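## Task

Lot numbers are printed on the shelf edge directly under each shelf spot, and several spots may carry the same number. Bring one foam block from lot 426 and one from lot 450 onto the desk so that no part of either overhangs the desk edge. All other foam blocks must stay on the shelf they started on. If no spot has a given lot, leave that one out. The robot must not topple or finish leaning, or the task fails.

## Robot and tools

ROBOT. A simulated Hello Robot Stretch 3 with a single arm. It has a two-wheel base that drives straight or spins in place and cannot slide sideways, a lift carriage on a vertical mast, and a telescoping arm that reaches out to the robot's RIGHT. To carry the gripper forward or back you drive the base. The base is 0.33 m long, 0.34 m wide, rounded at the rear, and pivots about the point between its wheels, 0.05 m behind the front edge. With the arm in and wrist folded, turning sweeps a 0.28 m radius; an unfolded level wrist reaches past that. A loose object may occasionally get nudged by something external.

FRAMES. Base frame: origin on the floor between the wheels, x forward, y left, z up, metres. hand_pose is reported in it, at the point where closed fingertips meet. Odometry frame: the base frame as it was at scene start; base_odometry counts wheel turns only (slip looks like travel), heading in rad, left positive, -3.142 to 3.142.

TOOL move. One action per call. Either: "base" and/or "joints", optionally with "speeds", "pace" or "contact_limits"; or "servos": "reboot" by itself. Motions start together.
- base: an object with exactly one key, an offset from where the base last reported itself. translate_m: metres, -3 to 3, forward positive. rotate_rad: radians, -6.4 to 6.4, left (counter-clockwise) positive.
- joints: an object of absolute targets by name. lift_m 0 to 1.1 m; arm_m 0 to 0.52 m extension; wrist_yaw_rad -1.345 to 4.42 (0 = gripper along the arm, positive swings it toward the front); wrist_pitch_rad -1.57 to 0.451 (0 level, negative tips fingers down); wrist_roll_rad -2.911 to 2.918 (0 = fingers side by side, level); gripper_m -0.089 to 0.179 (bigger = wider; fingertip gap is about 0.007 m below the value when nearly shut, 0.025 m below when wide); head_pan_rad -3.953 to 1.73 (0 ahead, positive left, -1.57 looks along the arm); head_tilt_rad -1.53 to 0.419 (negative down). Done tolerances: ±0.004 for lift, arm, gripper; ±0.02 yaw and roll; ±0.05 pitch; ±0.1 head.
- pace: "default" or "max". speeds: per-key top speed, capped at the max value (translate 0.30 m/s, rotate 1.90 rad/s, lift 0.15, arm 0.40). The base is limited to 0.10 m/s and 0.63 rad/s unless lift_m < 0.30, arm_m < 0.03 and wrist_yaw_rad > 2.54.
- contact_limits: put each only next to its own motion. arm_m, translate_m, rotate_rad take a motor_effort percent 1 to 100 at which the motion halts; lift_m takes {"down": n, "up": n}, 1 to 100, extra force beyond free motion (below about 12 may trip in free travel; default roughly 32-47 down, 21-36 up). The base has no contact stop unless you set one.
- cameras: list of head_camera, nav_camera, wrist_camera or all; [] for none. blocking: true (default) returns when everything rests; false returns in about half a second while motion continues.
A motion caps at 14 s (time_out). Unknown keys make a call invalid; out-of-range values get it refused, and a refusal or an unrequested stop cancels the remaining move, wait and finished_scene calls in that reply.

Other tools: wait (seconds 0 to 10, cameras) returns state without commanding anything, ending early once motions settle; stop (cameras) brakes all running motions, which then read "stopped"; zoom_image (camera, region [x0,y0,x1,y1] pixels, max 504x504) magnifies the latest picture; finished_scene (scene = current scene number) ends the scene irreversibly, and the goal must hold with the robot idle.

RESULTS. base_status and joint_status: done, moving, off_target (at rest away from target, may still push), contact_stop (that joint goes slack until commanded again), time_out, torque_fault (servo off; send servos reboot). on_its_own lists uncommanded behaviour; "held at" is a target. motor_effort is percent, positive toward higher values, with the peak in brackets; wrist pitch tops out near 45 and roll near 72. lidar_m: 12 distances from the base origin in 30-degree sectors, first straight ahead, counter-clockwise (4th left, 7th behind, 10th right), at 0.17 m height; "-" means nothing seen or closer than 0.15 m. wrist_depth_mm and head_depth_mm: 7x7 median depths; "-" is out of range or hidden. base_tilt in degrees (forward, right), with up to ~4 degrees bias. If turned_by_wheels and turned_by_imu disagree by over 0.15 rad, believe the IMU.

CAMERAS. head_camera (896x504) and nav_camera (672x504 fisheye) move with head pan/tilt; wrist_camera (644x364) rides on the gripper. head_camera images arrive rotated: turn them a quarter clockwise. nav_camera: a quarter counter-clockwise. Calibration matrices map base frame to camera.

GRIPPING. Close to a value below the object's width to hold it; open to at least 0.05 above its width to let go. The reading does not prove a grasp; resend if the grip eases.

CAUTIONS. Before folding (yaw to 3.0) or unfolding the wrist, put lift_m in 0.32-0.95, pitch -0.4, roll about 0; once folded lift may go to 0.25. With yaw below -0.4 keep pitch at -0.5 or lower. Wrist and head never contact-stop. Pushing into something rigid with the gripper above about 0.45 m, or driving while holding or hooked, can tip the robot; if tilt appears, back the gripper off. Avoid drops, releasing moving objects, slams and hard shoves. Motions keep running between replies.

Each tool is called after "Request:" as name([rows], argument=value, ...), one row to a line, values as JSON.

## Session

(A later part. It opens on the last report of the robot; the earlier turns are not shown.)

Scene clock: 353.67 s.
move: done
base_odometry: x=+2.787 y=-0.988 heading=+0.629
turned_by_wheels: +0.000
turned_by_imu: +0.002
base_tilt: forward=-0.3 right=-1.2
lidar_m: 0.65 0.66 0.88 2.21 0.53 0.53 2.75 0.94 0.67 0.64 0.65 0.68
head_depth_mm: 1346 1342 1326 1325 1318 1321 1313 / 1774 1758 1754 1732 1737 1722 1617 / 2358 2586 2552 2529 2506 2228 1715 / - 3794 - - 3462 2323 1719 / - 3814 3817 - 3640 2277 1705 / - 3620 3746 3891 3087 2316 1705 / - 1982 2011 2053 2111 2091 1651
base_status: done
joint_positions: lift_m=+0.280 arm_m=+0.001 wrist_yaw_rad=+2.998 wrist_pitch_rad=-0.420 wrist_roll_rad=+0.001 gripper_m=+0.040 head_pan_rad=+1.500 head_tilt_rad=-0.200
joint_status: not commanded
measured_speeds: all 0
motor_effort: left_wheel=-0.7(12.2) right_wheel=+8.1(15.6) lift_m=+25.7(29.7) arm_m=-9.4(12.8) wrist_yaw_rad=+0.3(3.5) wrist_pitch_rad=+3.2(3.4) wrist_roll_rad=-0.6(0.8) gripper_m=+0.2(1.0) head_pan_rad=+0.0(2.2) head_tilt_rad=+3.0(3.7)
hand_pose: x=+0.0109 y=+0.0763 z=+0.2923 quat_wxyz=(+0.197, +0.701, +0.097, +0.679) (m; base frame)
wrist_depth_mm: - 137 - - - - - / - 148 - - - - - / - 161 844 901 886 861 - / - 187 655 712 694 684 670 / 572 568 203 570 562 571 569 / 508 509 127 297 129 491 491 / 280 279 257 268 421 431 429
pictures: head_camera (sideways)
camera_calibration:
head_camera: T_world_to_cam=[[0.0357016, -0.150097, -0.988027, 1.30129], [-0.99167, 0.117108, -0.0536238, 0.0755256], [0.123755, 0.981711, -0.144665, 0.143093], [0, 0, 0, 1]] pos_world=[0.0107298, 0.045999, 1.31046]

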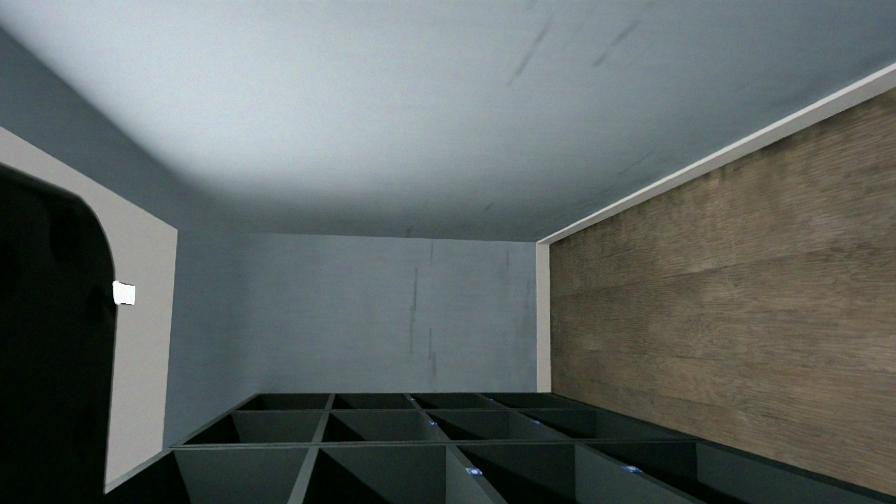

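Request:
move(base={"translate_m":0.1}, pace="max", cameras=[])

Request:
move(base={"rotate_rad":-1.56}, joints={"head_pan_rad":-2.0,"head_tilt_rad":-0.35}, pace="max", cameras=[])

Request:
move(base={"translate_m":-1.5}, joints={"head_pan_rad":-1.57,"head_tilt_rad":-0.4}, pace="max", cameras=["head_camera","nav_camera"])

Scene clock: 365.63 s.
move: done
base_odometry: x=+2.867 y=-0.929 heading=+0.629
turned_by_wheels: +0.000
turned_by_imu: +0.000
base_tilt: forward=-0.3 right=-1.3
lidar_m: 0.55 0.56 0.75 1.87 1.34 0.60 2.85 0.93 0.66 0.63 0.65 0.58
head_depth_mm: 1140 1125 1124 1118 1110 1110 1108 / 1501 1484 1482 1473 1470 1444 1437 / 2009 2188 2159 2138 2106 2046 1733 / - 3415 3898 - 3336 2316 1706 / - 3806 3867 - 3563 2307 1717 / - 3734 3844 - 3569 2301 1702 / - 2848 2853 2920 2254 2170 1688
base_status: done
joint_positions: lift_m=+0.280 arm_m=+0.001 wrist_yaw_rad=+2.998 wrist_pitch_rad=-0.420 wrist_roll_rad=+0.001 gripper_m=+0.040 head_pan_rad=+1.500 head_tilt_rad=-0.200
joint_status: not commanded
measured_speeds: all 0
motor_effort: left_wheel=+3.2(12.2) right_wheel=+1.4(14.1) lift_m=+29.3(29.6) arm_m=-6.0(7.1) wrist_yaw_rad=+1.4(2.1) wrist_pitch_rad=+3.1(3.3) wrist_roll_rad=-0.6(0.9) gripper_m=+0.0(0.9) head_pan_rad=+0.9(1.1) head_tilt_rad=+3.5(4.4)
hand_pose: x=+0.0109 y=+0.0763 z=+0.2923 quat_wxyz=(+0.197, +0.701, +0.097, +0.679) (m; base frame)
wrist_depth_mm: - 137 - - - - - / - 148 - - - 934 - / - 162 862 889 877 835 615 / 699 186 655 697 700 695 586 / 602 572 203 566 558 577 557 / 511 508 127 299 129 492 487 / 279 279 258 269 419 432 430
pictures: none
No camera images: "cameras" was empty.

Scene clock: 368.43 s.
move: done
base_odometry: x=+2.867 y=-0.929 heading=-0.931
turned_by_wheels: -1.560
turned_by_imu: -1.530
base_tilt: forward=-0.3 right=-1.2
lidar_m: 0.63 0.65 0.57 0.55 0.57 0.77 2.08 1.30 0.60 2.55 0.90 0.66
head_depth_mm: 490 523 1148 1032 750 1141 887 / 534 549 566 588 627 673 805 / 626 647 670 695 722 753 787 / 755 789 825 860 901 949 998 / 2907 3060 3224 3348 2621 1802 1423 / 2771 2898 3097 3182 2597 1862 1444 / 2656 2786 2921 3083 2542 1852 1448
base_status: done
joint_positions: lift_m=+0.280 arm_m=+0.001 wrist_yaw_rad=+2.998 wrist_pitch_rad=-0.420 wrist_roll_rad=+0.001 gripper_m=+0.040 head_pan_rad=-2.008 head_tilt_rad=-0.350
joint_status: all done
measured_speeds: translate_m=+0.000 rotate_rad=+0.000 lift_m=+0.000 arm_m=+0.000 wrist_yaw_rad=+0.000 wrist_pitch_rad=+0.000 wrist_roll_rad=+0.000 head_pan_rad=+0.024 head_tilt_rad=+0.000
motor_effort: left_wheel=+5.8(15.2) right_wheel=-9.4(14.5) lift_m=+23.3(29.7) arm_m=-11.6(12.8) wrist_yaw_rad=+1.9(3.0) wrist_pitch_rad=+3.2(3.3) wrist_roll_rad=-0.3(0.8) gripper_m=+0.3(1.1) head_pan_rad=+3.6(4.7) head_tilt_rad=-3.2(7.0)
hand_pose: x=+0.0109 y=+0.0763 z=+0.2923 quat_wxyz=(+0.197, +0.701, +0.097, +0.679) (m; base frame)
wrist_depth_mm: 505 137 534 541 - - - / 540 148 - - - - - / - 162 170 - - - - / - 179 189 673 673 682 664 / 598 579 203 566 564 573 576 / 507 505 127 299 129 493 491 / 282 278 256 267 423 426 430
pictures: none
No camera images: "cameras" was empty.

Scene clock: 374.83 s.
move: done
base_odometry: x=+1.971 y=+0.274 heading=-0.930
turned_by_wheels: +0.000
turned_by_imu: +0.000
base_tilt: forward=-0.2 right=-1.2
lidar_m: 2.11 0.77 0.56 0.53 0.55 0.75 2.03 0.85 0.96 0.51 0.49 1.16
head_depth_mm: 437 820 876 913 601 1038 849 / 443 818 873 911 595 1026 844 / 452 814 872 909 592 1015 837 / 460 816 868 905 585 1015 833 / 468 811 868 904 582 1011 829 / 467 577 593 609 549 643 676 / 377 400 426 458 501 539 588
base_status: done
joint_positions: lift_m=+0.280 arm_m=+0.001 wrist_yaw_rad=+2.998 wrist_pitch_rad=-0.420 wrist_roll_rad=+0.001 gripper_m=+0.040 head_pan_rad=-1.570 head_tilt_rad=-0.401
joint_status: all done
measured_speeds: all 0
motor_effort: left_wheel=+0.3(13.9) right_wheel=-7.9(15.1) lift_m=+27.8(29.9) arm_m=-11.9(12.9) wrist_yaw_rad=+1.5(2.7) wrist_pitch_rad=+3.2(3.3) wrist_roll_rad=-0.5(0.8) gripper_m=+0.4(1.1) head_pan_rad=-2.9(5.3) head_tilt_rad=+1.6(5.6)
hand_pose: x=+0.0109 y=+0.0763 z=+0.2923 quat_wxyz=(+0.197, +0.701, +0.097, +0.679) (m; base frame)
wrist_depth_mm: 498 137 521 532 540 - - / 532 148 173 - - - - / - 161 170 - - - - / - 178 189 678 672 672 689 / 594 582 203 563 562 579 567 / 506 504 127 298 129 495 491 / 280 279 258 269 421 431 428
pictures: head_camera (sideways), nav_camera (sideways)
camera_calibration:
head_camera: T_world_to_cam=[[-0.0465223, 0.341418, -0.938759, 1.23744], [0.997509, -0.0340012, -0.0617998, 0.0739676], [-0.0530185, -0.939296, -0.338986, 0.397139], [0, 0, 0, 1]] pos_world=[0.00484118, -0.0469395, 1.30086]
nav_camera: T_world_to_cam=[[0.0173338, -0.366068, 0.930427, -1.16796], [-0.999791, -0.0163935, 0.0121761, 0.0404633], [0.0107957, -0.930444, -0.366276, 0.429921], [0, 0, 0, 1]] pos_world=[0.0560588, -0.0268745, 1.24368]

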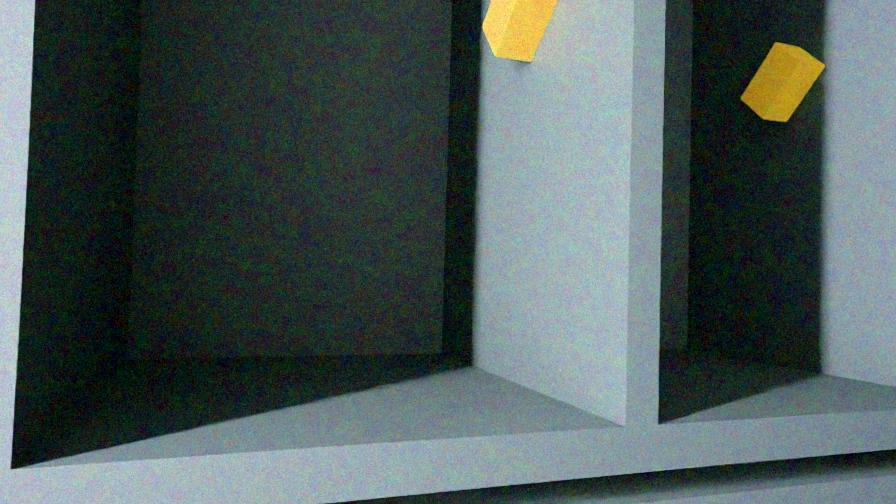

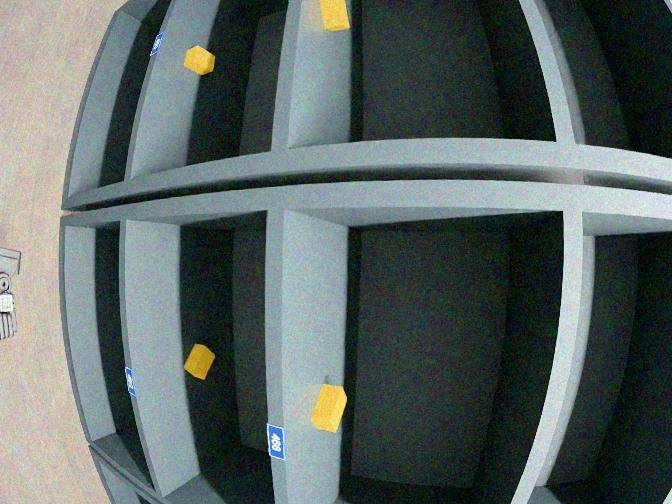

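Request:
zoom_image(camera="nav_camera", region=[100, 330, 300, 480])

Request:
zoom_image(camera="nav_camera", region=[100, 0, 350, 110])

Request:
move(base={"translate_m":-0.8}, pace="max", cameras=["nav_camera"])

Request:
zoom_image(camera="nav_camera", region=[90, 0, 340, 190])

Request:
zoom_image(camera="nav_camera", region=[90, 200, 340, 500])

Scaled by 2.520 from the camera's 672x504 image, which has a finer 792x594 frame.

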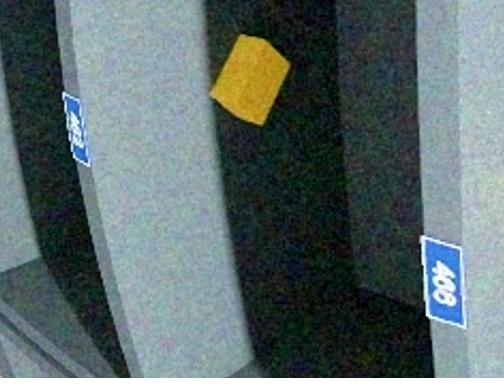

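Scaled by 2.016 from the camera's 672x504 image, which has a finer 792x594 frame.

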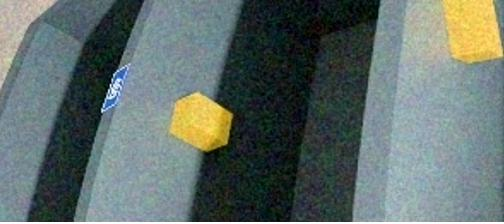

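Scene clock: 388.47 s.
move: done
base_odometry: x=+1.493 y=+0.915 heading=-0.930
turned_by_wheels: +0.000
turned_by_imu: -0.001
base_tilt: forward=-0.3 right=-1.3
lidar_m: 1.92 0.76 0.55 0.53 0.55 0.74 1.83 0.98 0.97 0.48 0.96 1.04
head_depth_mm: 437 828 884 922 603 1032 849 / 444 820 882 918 597 1029 844 / 451 822 879 915 592 1024 838 / 378 406 439 473 519 946 787 / 437 463 439 472 511 555 611 / 383 797 854 772 549 967 806 / 489 815 869 883 572 998 823
base_status: done
joint_positions: lift_m=+0.280 arm_m=+0.001 wrist_yaw_rad=+2.998 wrist_pitch_rad=-0.420 wrist_roll_rad=+0.001 gripper_m=+0.040 head_pan_rad=-1.570 head_tilt_rad=-0.400
joint_status: not commanded
measured_speeds: all 0
motor_effort: left_wheel=-2.5(10.5) right_wheel=-5.1(17.9) lift_m=+26.1(27.9) arm_m=-11.8(12.8) wrist_yaw_rad=+1.1(3.6) wrist_pitch_rad=+3.1(3.3) wrist_roll_rad=-0.4(0.8) gripper_m=+0.5(0.8) head_pan_rad=-3.1(3.5) head_tilt_rad=+4.5(5.7)
hand_pose: x=+0.0109 y=+0.0763 z=+0.2923 quat_wxyz=(+0.197, +0.701, +0.097, +0.679) (m; base frame)
wrist_depth_mm: 491 138 514 532 531 545 - / 527 148 539 - - - - / - 161 171 - - - - / - 179 190 681 673 678 685 / 600 571 202 567 553 580 572 / 510 506 127 299 129 493 490 / 280 280 257 267 419 430 426
pictures: nav_camera (sideways)
camera_calibration:
nav_camera: T_world_to_cam=[[0.0173015, -0.364859, 0.930902, -1.16857], [-0.999792, -0.0163662, 0.0121673, 0.0404733], [0.010796, -0.930919, -0.365066, 0.428309], [0, 0, 0, 1]] pos_world=[0.0560588, -0.0269779, 1.24369]

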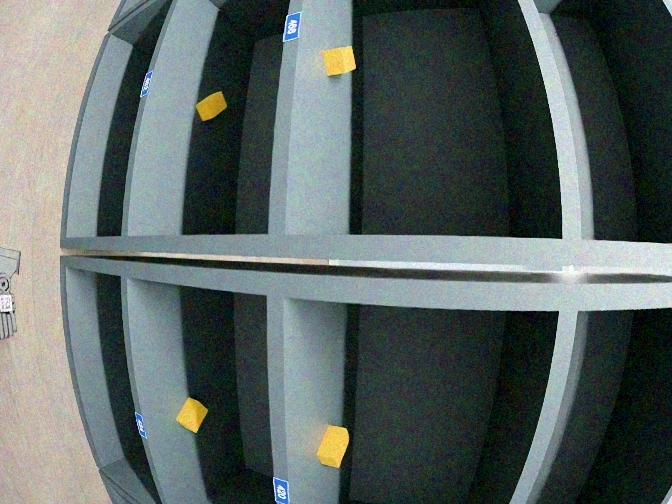

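Scaled by 2.016 from the camera's 672x504 image, which has a finer 792x594 frame.

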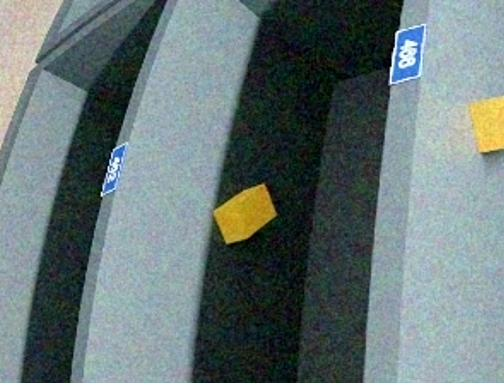

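Scaled by 1.680 from the camera's 672x504 image, which has a finer 792x594 frame.

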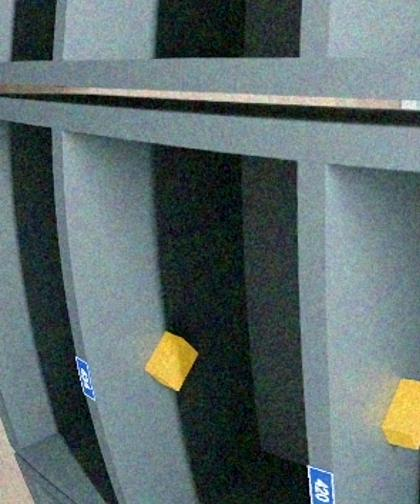

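Request:
zoom_image(camera="nav_camera", region=[120, 400, 160, 450])

Request:
move(base={"translate_m":-0.85}, pace="max", cameras=["nav_camera"])

Request:
zoom_image(camera="nav_camera", region=[90, 0, 340, 190])

Request:
zoom_image(camera="nav_camera", region=[100, 340, 320, 500])

Scaled by 10.080 from the camera's 672x504 image, which has a finer 792x594 frame.

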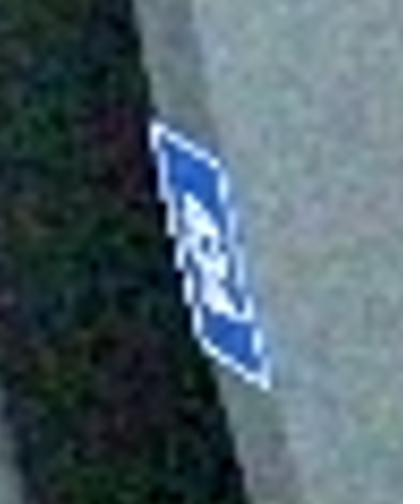

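Scene clock: 401.40 s.
move: done
base_odometry: x=+0.985 y=+1.597 heading=-0.930
turned_by_wheels: +0.000
turned_by_imu: -0.001
base_tilt: forward=-0.3 right=-1.2
lidar_m: 1.83 0.75 0.54 0.52 0.54 0.73 0.99 1.02 0.98 0.49 0.97 0.96
head_depth_mm: 434 834 891 930 602 1035 850 / 389 422 875 879 598 1031 845 / 404 440 452 486 526 572 629 / 394 424 450 486 524 570 635 / 465 824 884 913 582 1049 830 / 475 826 880 899 579 1047 828 / 486 821 881 887 574 1035 821
base_status: done
joint_positions: lift_m=+0.280 arm_m=+0.001 wrist_yaw_rad=+2.998 wrist_pitch_rad=-0.420 wrist_roll_rad=+0.001 gripper_m=+0.040 head_pan_rad=-1.570 head_tilt_rad=-0.400
joint_status: not commanded
measured_speeds: all 0
motor_effort: left_wheel=-0.6(14.3) right_wheel=-9.6(14.3) lift_m=+23.7(25.8) arm_m=-11.8(12.7) wrist_yaw_rad=+1.4(3.8) wrist_pitch_rad=+3.1(3.3) wrist_roll_rad=-0.4(0.9) gripper_m=-0.1(0.9) head_pan_rad=-3.1(3.1) head_tilt_rad=+4.3(5.3)
hand_pose: x=+0.0109 y=+0.0763 z=+0.2923 quat_wxyz=(+0.197, +0.701, +0.097, +0.679) (m; base frame)
wrist_depth_mm: 482 137 501 520 531 539 - / 518 147 536 - - - - / - 162 171 - - - - / - 178 189 658 664 660 692 / 601 582 203 569 566 576 569 / 508 512 126 299 129 491 490 / 279 278 258 268 423 432 426
pictures: nav_camera (sideways)
camera_calibration:
nav_camera: T_world_to_cam=[[0.0173015, -0.364859, 0.930902, -1.16857], [-0.999792, -0.0163662, 0.0121673, 0.0404733], [0.010796, -0.930919, -0.365066, 0.428309], [0, 0, 0, 1]] pos_world=[0.0560588, -0.0269779, 1.24369]

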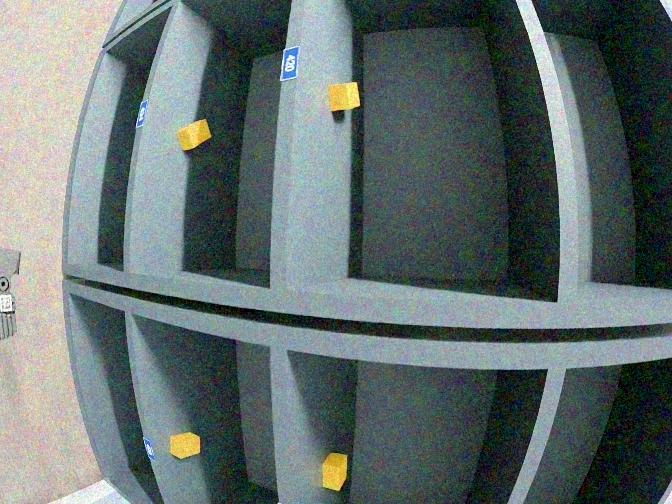

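Scaled by 2.016 from the camera's 672x504 image, which has a finer 792x594 frame.

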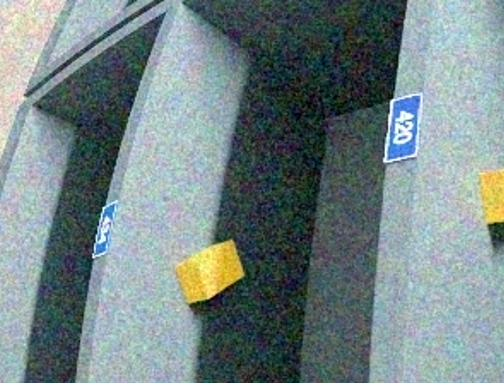

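Scaled by 2.291 from the camera's 672x504 image, which has a finer 792x594 frame.

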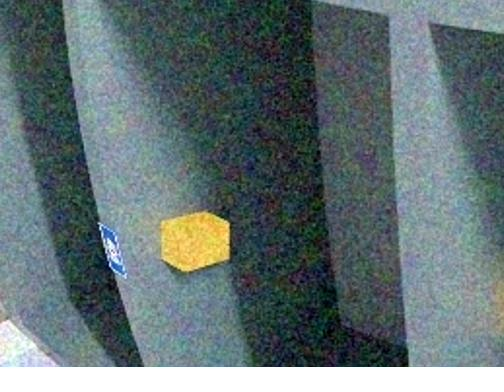

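Request:
move(base={"translate_m":-0.3}, pace="max", cameras=["nav_camera"])

Request:
zoom_image(camera="nav_camera", region=[100, 250, 350, 500])

Scene clock: 408.73 s.
move: done
base_odometry: x=+0.806 y=+1.837 heading=-0.930
turned_by_wheels: +0.000
turned_by_imu: +0.000
base_tilt: forward=-0.2 right=-1.2
lidar_m: 2.08 0.74 0.54 0.52 0.53 0.72 0.69 0.72 0.90 0.78 0.53 1.23
head_depth_mm: 435 840 898 935 604 1035 849 / 441 837 893 928 597 1030 818 / 448 834 891 926 592 1062 838 / 457 832 886 921 588 1051 835 / 465 831 888 908 583 1043 829 / 474 812 865 833 578 970 825 / 486 580 589 600 546 624 639
base_status: done
joint_positions: lift_m=+0.280 arm_m=+0.001 wrist_yaw_rad=+2.998 wrist_pitch_rad=-0.420 wrist_roll_rad=+0.001 gripper_m=+0.040 head_pan_rad=-1.570 head_tilt_rad=-0.400
joint_status: not commanded
measured_speeds: all 0
motor_effort: left_wheel=+2.4(12.8) right_wheel=-7.6(17.2) lift_m=+28.5(29.3) arm_m=-12.1(12.5) wrist_yaw_rad=+1.9(3.3) wrist_pitch_rad=+3.2(3.3) wrist_roll_rad=-0.5(0.8) gripper_m=+0.3(0.9) head_pan_rad=-2.0(2.5) head_tilt_rad=+4.2(5.4)
hand_pose: x=+0.0109 y=+0.0763 z=+0.2923 quat_wxyz=(+0.197, +0.701, +0.097, +0.679) (m; base frame)
wrist_depth_mm: 478 137 505 522 527 536 - / 515 148 528 - - - - / - 161 170 - - - - / - 178 189 651 668 671 657 / 594 576 204 574 561 577 569 / 511 505 127 298 129 493 488 / 280 279 257 269 422 433 430
pictures: nav_camera (sideways)
camera_calibration:
nav_camera: T_world_to_cam=[[0.0173015, -0.364859, 0.930902, -1.16857], [-0.999792, -0.0163662, 0.0121673, 0.0404733], [0.010796, -0.930919, -0.365066, 0.428309], [0, 0, 0, 1]] pos_world=[0.0560588, -0.0269779, 1.24369]

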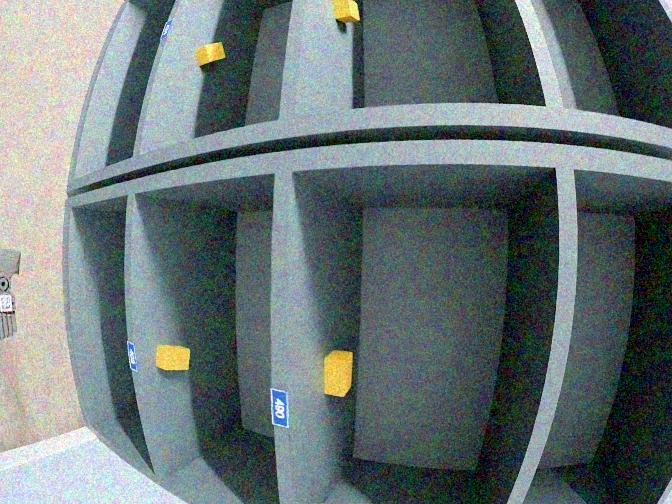

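Scaled by 2.016 from the camera's 672x504 image, which has a finer 792x594 frame.

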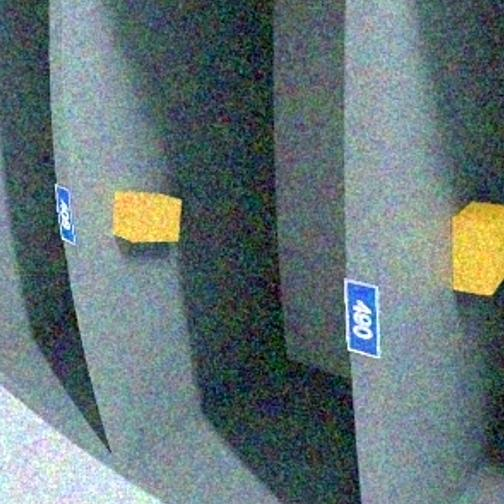

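Request:
move(base={"translate_m":2.3}, pace="max", cameras=["nav_camera"])

Request:
zoom_image(camera="nav_camera", region=[90, 80, 390, 380])

Scene clock: 424.60 s.
move: done
base_odometry: x=+2.181 y=-0.006 heading=-0.930
turned_by_wheels: +0.000
turned_by_imu: +0.002
base_tilt: forward=-0.2 right=-1.3
lidar_m: 1.77 0.77 0.56 0.54 0.56 0.76 2.04 1.16 0.49 0.48 0.95 0.86
head_depth_mm: 375 398 434 467 506 544 794 / 431 499 486 474 505 546 597 / 449 798 854 796 593 771 753 / 458 815 868 903 588 1012 834 / 466 809 867 902 583 1008 829 / 476 807 863 899 577 1006 828 / 487 808 861 884 572 996 819
base_status: done
joint_positions: lift_m=+0.280 arm_m=+0.001 wrist_yaw_rad=+2.998 wrist_pitch_rad=-0.420 wrist_roll_rad=+0.001 gripper_m=+0.040 head_pan_rad=-1.570 head_tilt_rad=-0.400
joint_status: not commanded
measured_speeds: all 0
motor_effort: left_wheel=+1.1(12.0) right_wheel=+5.9(14.7) lift_m=+29.2(29.5) arm_m=-11.9(12.8) wrist_yaw_rad=+1.9(3.0) wrist_pitch_rad=+3.1(3.4) wrist_roll_rad=-0.5(0.9) gripper_m=+0.5(0.9) head_pan_rad=-1.3(2.4) head_tilt_rad=+4.4(5.3)
hand_pose: x=+0.0109 y=+0.0763 z=+0.2923 quat_wxyz=(+0.197, +0.701, +0.097, +0.679) (m; base frame)
wrist_depth_mm: 494 137 521 532 543 - - / 535 148 157 - - - - / - 162 170 - - - - / - 179 188 677 676 665 685 / 599 577 203 568 557 577 573 / 513 509 127 300 129 491 487 / 281 279 256 268 425 432 430
pictures: nav_camera (sideways)
camera_calibration:
nav_camera: T_world_to_cam=[[0.0173015, -0.364859, 0.930902, -1.16857], [-0.999792, -0.0163662, 0.0121673, 0.0404733], [0.010796, -0.930919, -0.365066, 0.428309], [0, 0, 0, 1]] pos_world=[0.0560588, -0.0269779, 1.24369]

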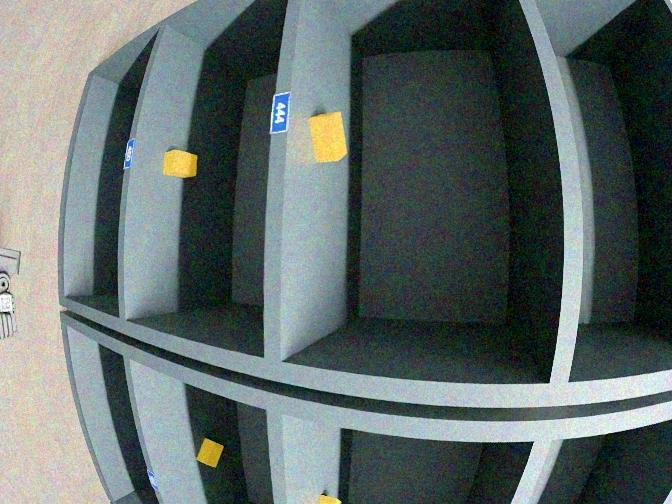

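Scaled by 1.680 from the camera's 672x504 image, which has a finer 792x594 frame.

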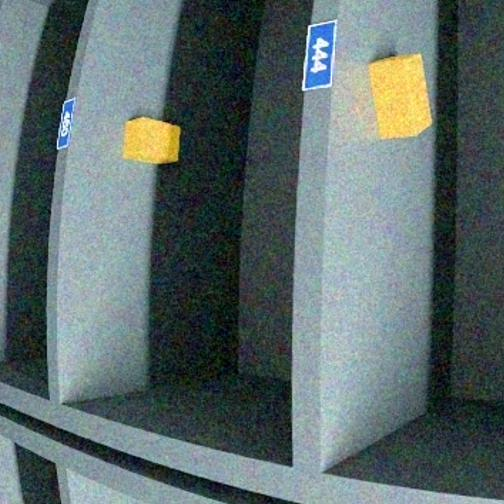

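Request:
move(base={"translate_m":0.31}, joints={"head_tilt_rad":-0.85,"lift_m":0.66}, cameras=["head_camera"])

Scene clock: 433.97 s.
move: done
base_odometry: x=+2.367 y=-0.255 heading=-0.930
turned_by_wheels: +0.000
turned_by_imu: +0.000
base_tilt: forward=-0.4 right=-1.1
lidar_m: 1.46 0.77 0.56 0.54 0.56 0.76 2.06 0.68 0.63 0.92 0.62 1.52
head_depth_mm: 771 714 550 1034 908 1158 1115 / 770 705 544 1061 899 1215 352 / 770 694 540 1051 896 1209 356 / 768 585 533 1050 882 1198 388 / 771 679 548 1037 886 1192 411 / 769 672 542 1029 877 1188 1096 / 772 660 536 1021 873 1175 1093
base_status: done
joint_positions: lift_m=+0.660 arm_m=+0.001 wrist_yaw_rad=+2.998 wrist_pitch_rad=-0.420 wrist_roll_rad=+0.001 gripper_m=+0.040 head_pan_rad=-1.570 head_tilt_rad=-0.850
joint_status: all done
measured_speeds: all 0
motor_effort: left_wheel=+2.5(11.4) right_wheel=+7.9(11.9) lift_m=+29.9(33.2) arm_m=-12.0(12.5) wrist_yaw_rad=+1.4(3.2) wrist_pitch_rad=+3.2(3.3) wrist_roll_rad=-0.6(0.9) gripper_m=+0.5(0.8) head_pan_rad=-1.0(1.8) head_tilt_rad=+2.3(7.0)
hand_pose: x=+0.0109 y=+0.0763 z=+0.6723 quat_wxyz=(+0.197, +0.701, +0.097, +0.679) (m; base frame)
wrist_depth_mm: 499 137 520 536 544 - - / 533 148 - - - - - / - 162 170 - - - - / - 178 189 - - - - / - - 201 - 152 - - / - - 127 148 127 914 932 / 834 844 263 833 809 820 816
pictures: head_camera (sideways)
camera_calibration:
head_camera: T_world_to_cam=[[-0.0467964, 0.715123, -0.697431, 0.922784], [0.997486, -0.00373868, -0.0707631, 0.0855951], [-0.0532118, -0.698989, -0.71315, 0.883955], [0, 0, 0, 1]] pos_world=[0.00483979, -0.0417089, 1.28003]

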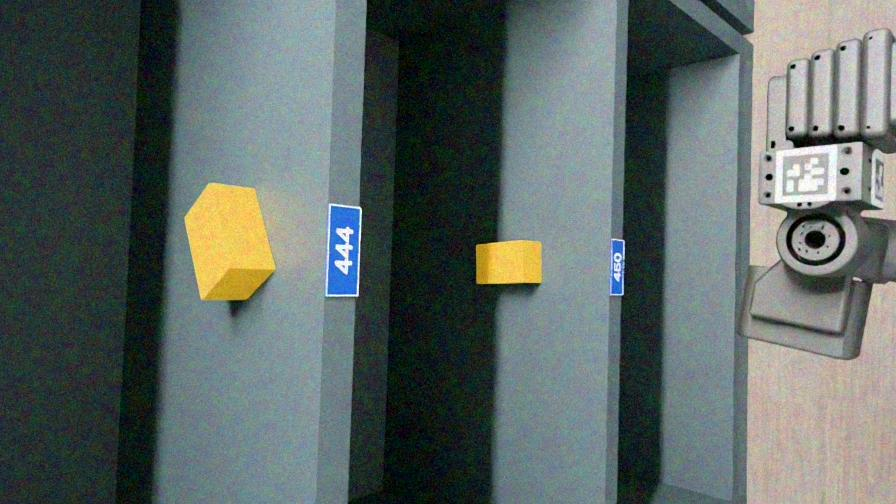

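Request:
zoom_image(camera="head_camera", region=[440, 200, 640, 320])

Request:
move(joints={"wrist_yaw_rad":0,"gripper_m":0.179}, speeds={"wrist_yaw_rad":1.0}, cameras=["wrist_camera"])

Scaled by 2.520 from the camera's 896x504 image, which has a finer 1280x720 frame.

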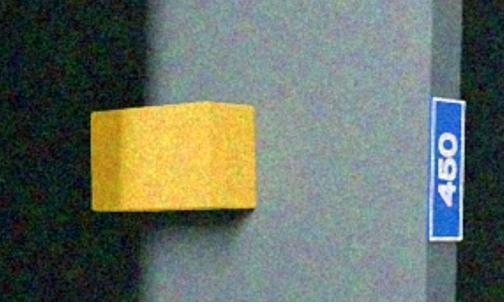

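Scene clock: 450.57 s.
move: done
base_odometry: x=+2.367 y=-0.255 heading=-0.930
turned_by_wheels: +0.000
turned_by_imu: +0.000
base_tilt: forward=-0.3 right=-1.3
lidar_m: 1.46 0.77 0.56 0.54 0.56 0.76 2.06 0.68 0.63 0.92 0.62 1.53
head_depth_mm: 770 714 549 1039 914 1160 1111 / 768 705 544 1060 907 1210 351 / 771 693 539 1053 897 1199 357 / 769 586 535 1046 878 472 385 / 771 679 546 1033 885 1187 1103 / 770 670 543 1029 881 1183 1104 / 773 659 536 1017 875 1179 1096
base_status: not commanded
joint_positions: lift_m=+0.660 arm_m=+0.001 wrist_yaw_rad=+0.003 wrist_pitch_rad=-0.420 wrist_roll_rad=+0.001 gripper_m=+0.179 head_pan_rad=-1.570 head_tilt_rad=-0.850
joint_status: all done
measured_speeds: all 0
motor_effort: left_wheel=+2.6(3.0) right_wheel=+6.6(8.1) lift_m=+28.7(29.9) arm_m=-11.7(12.5) wrist_yaw_rad=-2.6(6.2) wrist_pitch_rad=+3.1(3.3) wrist_roll_rad=-0.3(0.8) gripper_m=+0.6(84.9) head_pan_rad=-0.2(1.6) head_tilt_rad=+1.8(3.0)
hand_pose: x=-0.0208 y=-0.3697 z=+0.6723 quat_wxyz=(+0.692, +0.148, -0.691, -0.147) (m; base frame)
wrist_depth_mm: - - - - - - 604 / - - - - - - - / - - - - - - 552 / - - - - - - - / - 143 - - - - - / - 139 - - 325 323 319 / - - - - - - 105
pictures: wrist_camera
camera_calibration:
wrist_camera: T_world_to_cam=[[-0.998875, -0.0390603, -0.026877, -0.0105853], [-0.000900555, 0.582386, -0.812912, 0.794354], [0.0474054, -0.811973, -0.581766, 0.25803], [0, 0, 0, 1]] pos_world=[-0.0220901, -0.253521, 0.795568]

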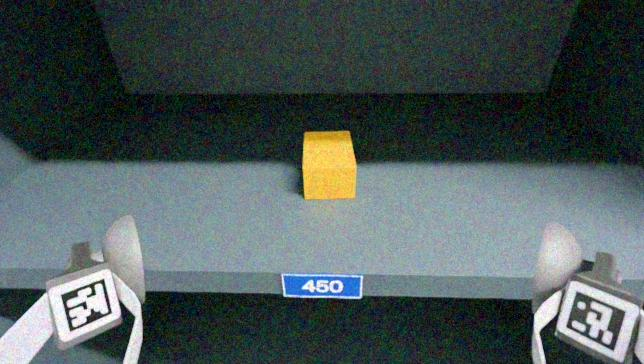

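Request:
move(joints={"arm_m":0.285}, cameras=[])

Request:
move(joints={"lift_m":0.553}, speeds={"lift_m":0.06}, cameras=["wrist_camera"])

Scene clock: 460.37 s.
move: done
base_odometry: x=+2.367 y=-0.255 heading=-0.930
turned_by_wheels: +0.000
turned_by_imu: +0.000
base_tilt: forward=-0.4 right=-1.1
lidar_m: 1.46 0.77 0.56 0.54 0.56 0.76 2.05 0.68 0.63 0.92 0.62 1.52
head_depth_mm: 769 714 550 1033 906 1161 1127 / 769 705 544 1061 844 407 355 / 769 698 538 589 579 1199 1116 / 771 684 533 670 850 1195 1112 / 771 678 547 1037 882 1193 1111 / 768 668 542 1030 877 1184 1098 / 771 661 536 1019 877 1178 1096
base_status: not commanded
joint_positions: lift_m=+0.660 arm_m=+0.285 wrist_yaw_rad=+0.003 wrist_pitch_rad=-0.420 wrist_roll_rad=+0.001 gripper_m=+0.179 head_pan_rad=-1.570 head_tilt_rad=-0.850
joint_status: all done
measured_speeds: all 0
motor_effort: left_wheel=+2.5(3.0) right_wheel=+7.4(7.9) lift_m=+27.7(29.3) arm_m=+11.9(14.9) wrist_yaw_rad=-1.9(4.7) wrist_pitch_rad=+3.1(3.3) wrist_roll_rad=-0.6(1.0) gripper_m=+1.0(1.2) head_pan_rad=-0.5(1.4) head_tilt_rad=+2.1(2.7)
hand_pose: x=-0.0209 y=-0.6541 z=+0.6723 quat_wxyz=(+0.692, +0.148, -0.691, -0.147) (m; base frame)
wrist_depth_mm: 370 362 361 358 356 355 349 / 395 391 388 391 387 382 379 / - - - - - - - / - - - - - - - / - 142 - - - - - / - 144 309 314 312 311 310 / 118 271 276 288 272 266 105
pictures: none
No camera images: "cameras" was empty.

Scene clock: 462.73 s.
move: done
base_odometry: x=+2.367 y=-0.255 heading=-0.930
turned_by_wheels: +0.000
turned_by_imu: +0.000
base_tilt: forward=-0.4 right=-1.0
lidar_m: 1.46 0.77 0.56 0.54 0.56 0.76 2.06 0.68 0.63 0.92 0.62 1.52
head_depth_mm: 771 714 551 1039 908 1159 1130 / 769 705 543 1055 906 1204 460 / 769 697 538 1056 629 1175 1062 / 771 682 534 1048 676 1198 1116 / 769 675 546 1038 880 1190 1100 / 770 669 543 1030 881 1187 1110 / 769 660 537 1019 870 1180 1095
base_status: not commanded
joint_positions: lift_m=+0.553 arm_m=+0.285 wrist_yaw_rad=+0.003 wrist_pitch_rad=-0.420 wrist_roll_rad=+0.001 gripper_m=+0.179 head_pan_rad=-1.570 head_tilt_rad=-0.850
joint_status: all done
measured_speeds: all 0
motor_effort: left_wheel=+2.8(3.0) right_wheel=+8.1(8.1) lift_m=+23.4(26.7) arm_m=+5.8(12.2) wrist_yaw_rad=-1.8(4.3) wrist_pitch_rad=+3.2(3.3) wrist_roll_rad=-0.6(0.8) gripper_m=+0.6(1.2) head_pan_rad=-0.4(0.9) head_tilt_rad=+0.9(2.4)
hand_pose: x=-0.0209 y=-0.6541 z=+0.5653 quat_wxyz=(+0.692, +0.148, -0.691, -0.147) (m; base frame)
wrist_depth_mm: 369 363 362 360 356 351 350 / 398 390 387 391 384 380 375 / 323 320 318 314 314 310 306 / 269 267 264 264 261 258 256 / 229 213 205 153 217 214 220 / 123 177 135 135 184 183 182 / 118 163 115 112 157 160 105
pictures: wrist_camera
camera_calibration:
wrist_camera: T_world_to_cam=[[-0.99888, -0.0389787, -0.0268196, -0.0245656], [-0.000899722, 0.582386, -0.812912, 0.873003], [0.0473056, -0.811977, -0.581769, -0.035147], [0, 0, 0, 1]] pos_world=[-0.0220899, -0.537921, 0.688568]

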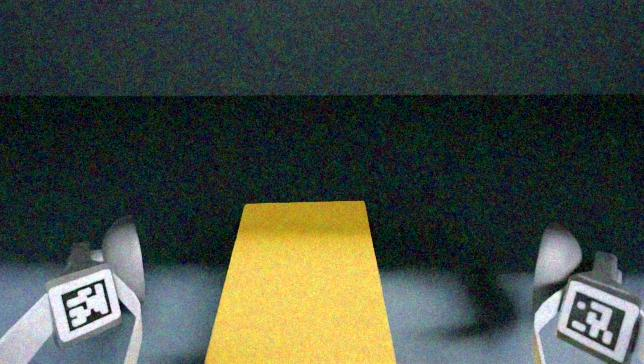

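Good, enclosed.

Request:
move(joints={"gripper_m":0.03}, cameras=[])

Request:
move(joints={"lift_m":0.66}, cameras=["wrist_camera"])

Request:
move(joints={"arm_m":0.0}, cameras=[])

Request:
move(joints={"lift_m":0.9,"wrist_yaw_rad":2.3}, speeds={"wrist_yaw_rad":1.0}, cameras=["wrist_camera"])

Scene clock: 477.33 s.
move: done
base_odometry: x=+2.367 y=-0.255 heading=-0.930
turned_by_wheels: +0.000
turned_by_imu: +0.000
base_tilt: forward=-0.3 right=-1.2
lidar_m: 1.46 0.77 0.56 0.54 0.56 0.76 2.05 0.68 0.63 0.92 0.62 1.52
head_depth_mm: 770 716 550 1039 908 1158 1129 / 770 702 544 1065 902 1203 460 / 769 696 539 1050 629 1174 1064 / 771 685 534 1047 675 1198 1113 / 771 679 547 1038 884 1197 1108 / 770 671 542 1027 879 1183 1102 / 769 659 537 1020 871 1179 1098
base_status: not commanded
joint_positions: lift_m=+0.553 arm_m=+0.285 wrist_yaw_rad=+0.003 wrist_pitch_rad=-0.409 wrist_roll_rad=+0.001 gripper_m=+0.031 head_pan_rad=-1.570 head_tilt_rad=-0.850
joint_status: all done
measured_speeds: all 0
motor_effort: left_wheel=+2.2(2.9) right_wheel=+7.4(8.0) lift_m=+23.1(24.3) arm_m=-5.7(5.7) wrist_yaw_rad=-2.3(4.5) wrist_pitch_rad=+1.2(3.3) wrist_roll_rad=-0.5(0.8) gripper_m=-11.8(84.0) head_pan_rad=-0.2(0.7) head_tilt_rad=+0.9(1.8)
hand_pose: x=-0.0209 y=-0.6555 z=+0.5676 quat_wxyz=(+0.692, +0.145, -0.692, -0.143) (m; base frame)
wrist_depth_mm: 367 365 366 359 357 354 350 / 392 390 390 389 384 379 376 / - 315 326 324 320 317 315 / 276 274 272 270 268 265 264 / 227 225 210 157 157 218 217 / 192 192 129 138 126 187 186 / 171 157 161 114 120 155 162
pictures: none
No camera images: "cameras" was empty.

Scene clock: 479.13 s.
move: done
base_odometry: x=+2.367 y=-0.255 heading=-0.930
turned_by_wheels: +0.000
turned_by_imu: +0.000
base_tilt: forward=-0.5 right=-1.2
lidar_m: 1.46 0.77 0.56 0.54 0.56 0.76 2.06 0.68 0.63 0.92 0.62 1.52
head_depth_mm: 767 716 551 1037 908 1153 1133 / 769 704 545 1059 845 408 355 / 770 696 537 588 579 1195 1116 / 770 683 534 734 849 1194 1112 / 771 678 546 1039 883 1196 1107 / 770 669 543 1028 881 1181 1102 / 771 663 536 1017 876 1174 1101
base_status: not commanded
joint_positions: lift_m=+0.660 arm_m=+0.285 wrist_yaw_rad=+0.003 wrist_pitch_rad=-0.414 wrist_roll_rad=+0.001 gripper_m=+0.031 head_pan_rad=-1.570 head_tilt_rad=-0.850
joint_status: all done
measured_speeds: all 0
motor_effort: left_wheel=+2.5(3.1) right_wheel=+7.2(7.9) lift_m=+28.4(32.8) arm_m=-10.4(10.4) wrist_yaw_rad=-2.9(4.2) wrist_pitch_rad=+2.1(2.2) wrist_roll_rad=-0.7(0.8) gripper_m=-11.4(12.1) head_pan_rad=+0.0(0.7) head_tilt_rad=+1.0(1.7)
hand_pose: x=-0.0209 y=-0.6549 z=+0.6736 quat_wxyz=(+0.692, +0.146, -0.692, -0.145) (m; base frame)
wrist_depth_mm: 371 363 361 358 356 355 350 / 397 392 388 389 387 382 379 / - - - - - - - / - - - - - - - / - - 155 156 151 - - / 313 321 129 136 127 303 311 / 281 98 265 119 122 268 272
pictures: wrist_camera
camera_calibration:
wrist_camera: T_world_to_cam=[[-0.99888, -0.0390772, -0.0266713, -0.0218481], [-0.000799208, 0.577593, -0.816325, 0.960687], [0.0473048, -0.815389, -0.576977, 0.0218622], [0, 0, 0, 1]] pos_world=[-0.02209, -0.537913, 0.796263]

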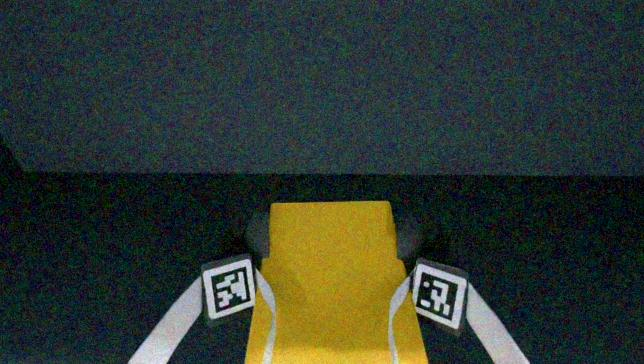

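Scene clock: 482.43 s.
move: done
base_odometry: x=+2.367 y=-0.255 heading=-0.930
turned_by_wheels: +0.000
turned_by_imu: +0.000
base_tilt: forward=-0.4 right=-1.2
lidar_m: 1.46 0.77 0.56 0.54 0.56 0.76 2.06 0.68 0.63 0.92 0.62 1.52
head_depth_mm: 770 714 550 1045 908 1160 1116 / 770 707 544 1063 903 1210 351 / 768 698 540 1053 894 1203 357 / 773 682 533 1044 872 471 385 / 768 678 548 1038 885 1188 1107 / 770 669 542 1025 877 1185 1103 / 769 660 538 1027 875 1178 1100
base_status: not commanded
joint_positions: lift_m=+0.660 arm_m=+0.001 wrist_yaw_rad=+0.003 wrist_pitch_rad=-0.414 wrist_roll_rad=+0.001 gripper_m=+0.031 head_pan_rad=-1.570 head_tilt_rad=-0.850
joint_status: all done
measured_speeds: all 0
motor_effort: left_wheel=+2.8(3.1) right_wheel=+7.0(8.1) lift_m=+24.2(28.7) arm_m=-12.3(15.0) wrist_yaw_rad=-2.9(4.5) wrist_pitch_rad=+2.1(2.2) wrist_roll_rad=-0.6(0.8) gripper_m=-11.3(11.9) head_pan_rad=+0.3(0.9) head_tilt_rad=+0.7(1.3)
hand_pose: x=-0.0209 y=-0.3704 z=+0.6736 quat_wxyz=(+0.692, +0.146, -0.692, -0.145) (m; base frame)
wrist_depth_mm: - - - - - - 603 / - - - - - - - / - - - - - - 556 / - - - - - - - / - - 154 157 151 - - / - - 129 136 127 322 321 / - 99 - 119 118 668 -
pictures: none
No camera images: "cameras" was empty.

Scene clock: 485.43 s.
move: done
base_odometry: x=+2.367 y=-0.255 heading=-0.930
turned_by_wheels: +0.000
turned_by_imu: +0.000
base_tilt: forward=-0.4 right=-1.1
lidar_m: 1.46 0.77 0.56 0.54 0.56 0.76 2.05 0.68 0.63 0.92 0.62 1.52
head_depth_mm: 770 713 550 1043 - - 1129 / 770 707 545 1061 - 1207 1128 / 766 697 540 1052 924 - 1119 / 770 682 535 1043 - - 1076 / 770 679 547 1032 931 1190 - / 771 671 543 1030 877 1186 - / 769 659 537 1022 874 1183 1134
base_status: not commanded
joint_positions: lift_m=+0.900 arm_m=+0.001 wrist_yaw_rad=+2.297 wrist_pitch_rad=-0.415 wrist_roll_rad=+0.001 gripper_m=+0.031 head_pan_rad=-1.570 head_tilt_rad=-0.850
joint_status: all done
measured_speeds: all 0
motor_effort: left_wheel=+2.8(3.1) right_wheel=+7.1(8.1) lift_m=+27.3(33.1) arm_m=-7.6(12.1) wrist_yaw_rad=+1.4(5.5) wrist_pitch_rad=+2.1(2.3) wrist_roll_rad=-0.4(0.9) gripper_m=-11.0(11.9) head_pan_rad=+0.6(0.9) head_tilt_rad=+0.4(1.2)
hand_pose: x=+0.1468 y=+0.0037 z=+0.9135 quat_wxyz=(+0.417, +0.691, -0.151, +0.571) (m; base frame)
wrist_depth_mm: 473 529 - - - - - / 490 538 - - - - - / 515 - - - - - - / 532 - - - - - - / - - 155 157 157 - - / - - 129 136 127 - - / - 98 123 119 122 - -
pictures: wrist_camera
camera_calibration:
wrist_camera: T_world_to_cam=[[0.69052, -0.722821, -0.0266817, -0.0677436], [-0.432825, -0.383365, -0.8159, 0.842789], [0.579521, 0.574944, -0.577577, 0.606568], [0, 0, 0, 1]] pos_world=[0.0600396, -0.0746128, 1.03616]

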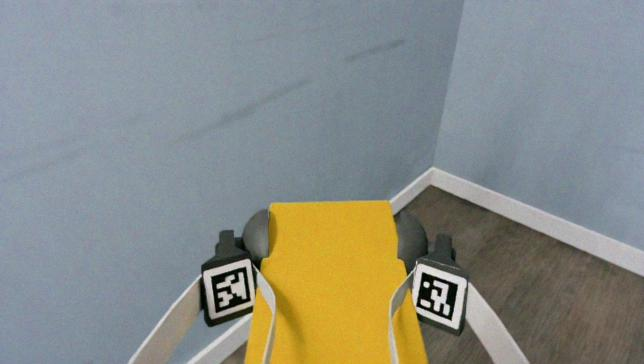

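Request:
move(base={"translate_m":0.84}, cameras=[])

Request:
move(base={"rotate_rad":1.56}, cameras=[])

Request:
move(base={"translate_m":-0.95}, cameras=[])

Request:
move(base={"translate_m":-1.0}, cameras=[])

Request:
move(base={"rotate_rad":-1.57}, cameras=[])

Request:
move(base={"translate_m":-0.75}, cameras=[])

Request:
move(base={"translate_m":-0.7}, joints={"head_pan_rad":-1.57,"head_tilt_rad":-0.5}, cameras=["nav_camera"])

Scene clock: 508.70 s.
move: done
base_odometry: x=+2.869 y=-0.928 heading=-0.930
turned_by_wheels: +0.000
turned_by_imu: +0.000
base_tilt: forward=-0.3 right=-1.2
lidar_m: 0.63 0.65 0.57 0.55 0.56 0.77 2.08 1.30 0.60 2.54 0.90 0.66
head_depth_mm: 2624 2936 2130 1028 - - 1129 / 2657 2905 2259 1813 - 1216 1120 / 2748 2913 2254 1786 1560 - 1118 / 2770 2939 2227 1782 - - 1071 / 2738 2930 2194 1770 1537 1262 - / 2620 2636 2164 1749 1458 1251 - / 1874 1899 1938 1694 1453 1251 1141
base_status: done
joint_positions: lift_m=+0.900 arm_m=+0.001 wrist_yaw_rad=+2.297 wrist_pitch_rad=-0.415 wrist_roll_rad=+0.001 gripper_m=+0.031 head_pan_rad=-1.570 head_tilt_rad=-0.850
joint_status: not commanded
measured_speeds: all 0
motor_effort: left_wheel=+7.4(11.5) right_wheel=+1.9(12.1) lift_m=+29.3(30.2) arm_m=+11.0(11.8) wrist_yaw_rad=+2.3(3.6) wrist_pitch_rad=+2.2(2.4) wrist_roll_rad=-0.3(0.9) gripper_m=-10.8(12.0) head_pan_rad=+1.1(1.7) head_tilt_rad=-1.0(1.6)
hand_pose: x=+0.1468 y=+0.0037 z=+0.9134 quat_wxyz=(+0.417, +0.691, -0.151, +0.571) (m; base frame)
wrist_depth_mm: 475 529 - - - - - / 497 - - - - - - / 514 - - - - - - / 531 - - - - - - / - - 155 157 151 - - / - - 129 136 128 - - / - 99 126 119 119 - -
pictures: none
No camera images: "cameras" was empty.

Scene clock: 512.30 s.
move: done
base_odometry: x=+2.869 y=-0.928 heading=+0.630
turned_by_wheels: +1.560
turned_by_imu: +1.535
base_tilt: forward=-0.3 right=-1.3
lidar_m: 0.55 0.56 0.75 1.90 1.34 0.60 2.83 0.92 0.66 0.63 0.65 0.57
head_depth_mm: 522 599 703 854 - - 1129 / 520 597 701 851 - 1228 1123 / 519 595 699 845 967 - 1120 / 519 594 697 843 - - 1076 / 517 592 693 838 988 1259 - / 515 591 690 836 1057 1244 - / 515 588 691 835 1054 1234 1135
base_status: done
joint_positions: lift_m=+0.900 arm_m=+0.001 wrist_yaw_rad=+2.297 wrist_pitch_rad=-0.415 wrist_roll_rad=+0.001 gripper_m=+0.031 head_pan_rad=-1.570 head_tilt_rad=-0.850
joint_status: not commanded
measured_speeds: all 0
motor_effort: left_wheel=-8.3(12.7) right_wheel=+8.7(12.6) lift_m=+27.1(29.7) arm_m=+4.3(12.3) wrist_yaw_rad=+2.2(3.9) wrist_pitch_rad=+2.2(2.4) wrist_roll_rad=-0.3(0.8) gripper_m=-11.2(12.0) head_pan_rad=+2.0(2.0) head_tilt_rad=-1.6(2.1)
hand_pose: x=+0.1468 y=+0.0037 z=+0.9134 quat_wxyz=(+0.417, +0.691, -0.151, +0.571) (m; base frame)
wrist_depth_mm: - - - - 500 426 371 / - - - - 515 453 390 / - - - - 536 474 409 / - - - - - 507 432 / - - 158 156 151 520 459 / - - 129 136 127 123 490 / - 99 129 119 119 - 512
pictures: none
No camera images: "cameras" was empty.

Scene clock: 522.93 s.
move: done
base_odometry: x=+2.101 y=-1.487 heading=+0.630
turned_by_wheels: +0.000
turned_by_imu: -0.001
base_tilt: forward=-0.4 right=-1.2
lidar_m: 1.49 0.52 0.37 0.36 2.64 1.94 2.26 0.97 0.69 0.66 0.68 0.91
head_depth_mm: 551 631 739 901 - - 1128 / 548 629 740 896 - 1228 1126 / 547 629 736 892 1018 - 1115 / 547 625 733 886 - - 1078 / 544 624 729 886 1039 1263 - / 542 622 730 881 1114 1259 - / 542 620 725 879 1110 1242 1135
base_status: done
joint_positions: lift_m=+0.900 arm_m=+0.001 wrist_yaw_rad=+2.297 wrist_pitch_rad=-0.415 wrist_roll_rad=+0.001 gripper_m=+0.031 head_pan_rad=-1.570 head_tilt_rad=-0.850
joint_status: not commanded
measured_speeds: all 0
motor_effort: left_wheel=-3.7(13.1) right_wheel=-7.5(11.8) lift_m=+24.2(27.9) arm_m=-12.3(13.2) wrist_yaw_rad=+1.5(3.7) wrist_pitch_rad=+2.2(2.4) wrist_roll_rad=-0.5(0.9) gripper_m=-11.2(11.9) head_pan_rad=+1.6(2.4) head_tilt_rad=-2.2(3.2)
hand_pose: x=+0.1468 y=+0.0037 z=+0.9134 quat_wxyz=(+0.417, +0.691, -0.151, +0.571) (m; base frame)
wrist_depth_mm: 334 375 - - - - - / 349 384 - - - - - / 368 - - - - - - / 377 - - - - - - / 387 - 154 156 158 - - / - - 129 136 128 - - / - 98 - 119 122 - -
pictures: none
No camera images: "cameras" was empty.

Scene clock: 534.07 s.
move: done
base_odometry: x=+1.293 y=-2.076 heading=+0.630
turned_by_wheels: +0.000
turned_by_imu: -0.001
base_tilt: forward=-0.2 right=-1.2
lidar_m: 1.44 1.07 1.39 3.50 1.86 1.06 1.26 1.03 0.73 0.70 0.71 0.96
head_depth_mm: 581 664 783 951 - - 1134 / 577 663 779 944 - 1232 1122 / 576 662 775 943 1072 - 1119 / 575 658 771 936 - - 1081 / 573 655 769 931 1094 1263 - / 573 654 766 925 1173 1257 - / 570 654 763 923 1159 1248 1135
base_status: done
joint_positions: lift_m=+0.900 arm_m=+0.001 wrist_yaw_rad=+2.297 wrist_pitch_rad=-0.415 wrist_roll_rad=+0.001 gripper_m=+0.031 head_pan_rad=-1.570 head_tilt_rad=-0.850
joint_status: not commanded
measured_speeds: all 0
motor_effort: left_wheel=-5.4(12.5) right_wheel=-6.4(11.4) lift_m=+24.7(25.6) arm_m=-10.4(12.5) wrist_yaw_rad=+2.2(3.7) wrist_pitch_rad=+2.1(2.4) wrist_roll_rad=-0.4(1.0) gripper_m=-11.3(11.9) head_pan_rad=+2.5(2.7) head_tilt_rad=-3.3(4.2)
hand_pose: x=+0.1468 y=+0.0037 z=+0.9134 quat_wxyz=(+0.417, +0.691, -0.151, +0.571) (m; base frame)
wrist_depth_mm: - - - - - - - / - - - - - - - / - - - - - - - / - - - - - - - / - - 157 157 157 - - / - - 129 136 128 - - / - 99 129 119 122 - -
pictures: none
No camera images: "cameras" was empty.

Scene clock: 537.67 s.
move: done
base_odometry: x=+1.293 y=-2.076 heading=-0.940
turned_by_wheels: -1.570
turned_by_imu: -1.545
base_tilt: forward=-0.2 right=-1.2
lidar_m: 0.69 0.72 0.97 1.37 1.07 1.42 3.55 1.40 1.06 1.26 1.01 0.73
head_depth_mm: 1074 1234 1447 1704 - - 1129 / 1077 1235 1455 1704 - 1229 1121 / 1077 1233 1452 1692 1570 - 1114 / 1072 1228 1435 1676 - - 1078 / 1071 1231 1440 1672 1553 1270 - / 1066 1224 1437 1663 1464 1254 - / 1073 1228 1431 1641 1443 1249 1135
base_status: done
joint_positions: lift_m=+0.900 arm_m=+0.001 wrist_yaw_rad=+2.297 wrist_pitch_rad=-0.415 wrist_roll_rad=+0.001 gripper_m=+0.031 head_pan_rad=-1.570 head_tilt_rad=-0.850
joint_status: not commanded
measured_speeds: all 0
motor_effort: left_wheel=+8.0(12.4) right_wheel=-9.8(12.9) lift_m=+25.0(25.7) arm_m=-11.9(13.0) wrist_yaw_rad=+1.1(3.2) wrist_pitch_rad=+2.2(2.4) wrist_roll_rad=-0.4(0.9) gripper_m=-11.1(11.9) head_pan_rad=+2.2(2.9) head_tilt_rad=-4.0(4.3)
hand_pose: x=+0.1468 y=+0.0037 z=+0.9134 quat_wxyz=(+0.417, +0.691, -0.151, +0.571) (m; base frame)
wrist_depth_mm: - - - - - - - / - - - - - - - / - - - - - - - / - - - - - - - / - - 158 156 151 - - / - - 129 136 128 - - / - 99 129 119 121 - -
pictures: none
No camera images: "cameras" was empty.

Scene clock: 546.30 s.
move: done
base_odometry: x=+0.850 y=-1.471 heading=-0.940
turned_by_wheels: +0.000
turned_by_imu: +0.000
base_tilt: forward=-0.3 right=-1.2
lidar_m: 1.44 1.48 1.05 1.00 1.04 1.39 2.83 0.90 0.90 0.83 1.33 1.50
head_depth_mm: 1088 1227 1020 807 - - 1127 / 1089 1217 1002 796 - 1231 1127 / 1090 1207 995 795 725 - 1114 / 1083 1199 981 787 - - 1069 / 1087 1192 977 782 1499 1254 - / 1082 1238 1353 772 1464 1254 - / 1087 1242 1452 1658 1456 1252 1138
base_status: done
joint_positions: lift_m=+0.900 arm_m=+0.001 wrist_yaw_rad=+2.297 wrist_pitch_rad=-0.415 wrist_roll_rad=+0.001 gripper_m=+0.031 head_pan_rad=-1.570 head_tilt_rad=-0.850
joint_status: not commanded
measured_speeds: all 0
motor_effort: left_wheel=-6.1(11.2) right_wheel=-5.8(14.8) lift_m=+25.5(26.4) arm_m=-10.2(12.7) wrist_yaw_rad=+2.2(3.2) wrist_pitch_rad=+2.2(2.4) wrist_roll_rad=-0.5(0.8) gripper_m=-11.0(12.0) head_pan_rad=+3.0(3.5) head_tilt_rad=-4.5(5.4)
hand_pose: x=+0.1468 y=+0.0037 z=+0.9134 quat_wxyz=(+0.417, +0.691, -0.151, +0.571) (m; base frame)
wrist_depth_mm: - - - - - - - / - - - - - - - / - - - - - - - / - - - - - - - / - - 158 157 158 - - / - - 129 136 127 - - / - 99 128 119 122 - -
pictures: none
No camera images: "cameras" was empty.

Scene clock: 554.43 s.
move: done
base_odometry: x=+0.437 y=-0.906 heading=-0.940
turned_by_wheels: +0.000
turned_by_imu: -0.001
base_tilt: forward=-0.2 right=-1.2
lidar_m: 2.13 1.43 1.03 0.99 1.02 1.38 2.14 1.85 0.94 0.64 0.86 1.80
head_depth_mm: 1077 1164 1278 1345 959 733 - / 1077 1167 1264 1342 950 728 656 / 1076 1162 1266 1335 943 722 1320 / 1072 1166 1256 1326 933 718 - / 1069 1152 1259 1324 927 715 1296 / 1069 1150 1251 1309 921 714 1226 / 1064 1142 1243 1289 916 708 1257
base_status: done
joint_positions: lift_m=+0.900 arm_m=+0.001 wrist_yaw_rad=+2.297 wrist_pitch_rad=-0.415 wrist_roll_rad=+0.001 gripper_m=+0.031 head_pan_rad=-1.570 head_tilt_rad=-0.500
joint_status: all done
measured_speeds: all 0
motor_effort: left_wheel=-3.1(10.6) right_wheel=-9.3(15.0) lift_m=+25.8(26.9) arm_m=-9.5(11.0) wrist_yaw_rad=+3.0(3.5) wrist_pitch_rad=+2.2(2.3) wrist_roll_rad=-0.6(0.8) gripper_m=-11.4(12.1) head_pan_rad=+3.5(5.6) head_tilt_rad=-4.9(6.0)
hand_pose: x=+0.1468 y=+0.0037 z=+0.9134 quat_wxyz=(+0.417, +0.691, -0.151, +0.571) (m; base frame)
wrist_depth_mm: 797 - - - - - - / 884 - - - - - - / 952 - - - - - - / - - - - - - - / - - 157 157 157 - - / - - 129 136 127 - - / - 99 129 119 122 - -
pictures: nav_camera (sideways)
camera_calibration:
nav_camera: T_world_to_cam=[[0.0173525, -0.456101, 0.889759, -1.11487], [-0.999791, -0.0175236, 0.0105156, 0.0426278], [0.0107956, -0.889756, -0.45631, 0.54707], [0, 0, 0, 1]] pos_world=[0.0560588, -0.0209895, 1.24116]

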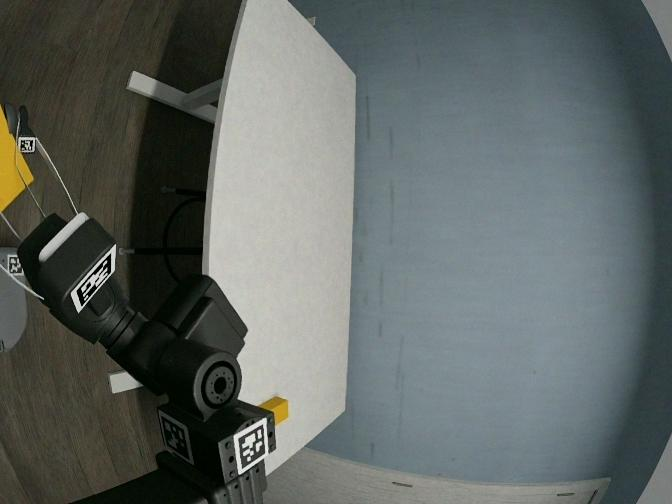

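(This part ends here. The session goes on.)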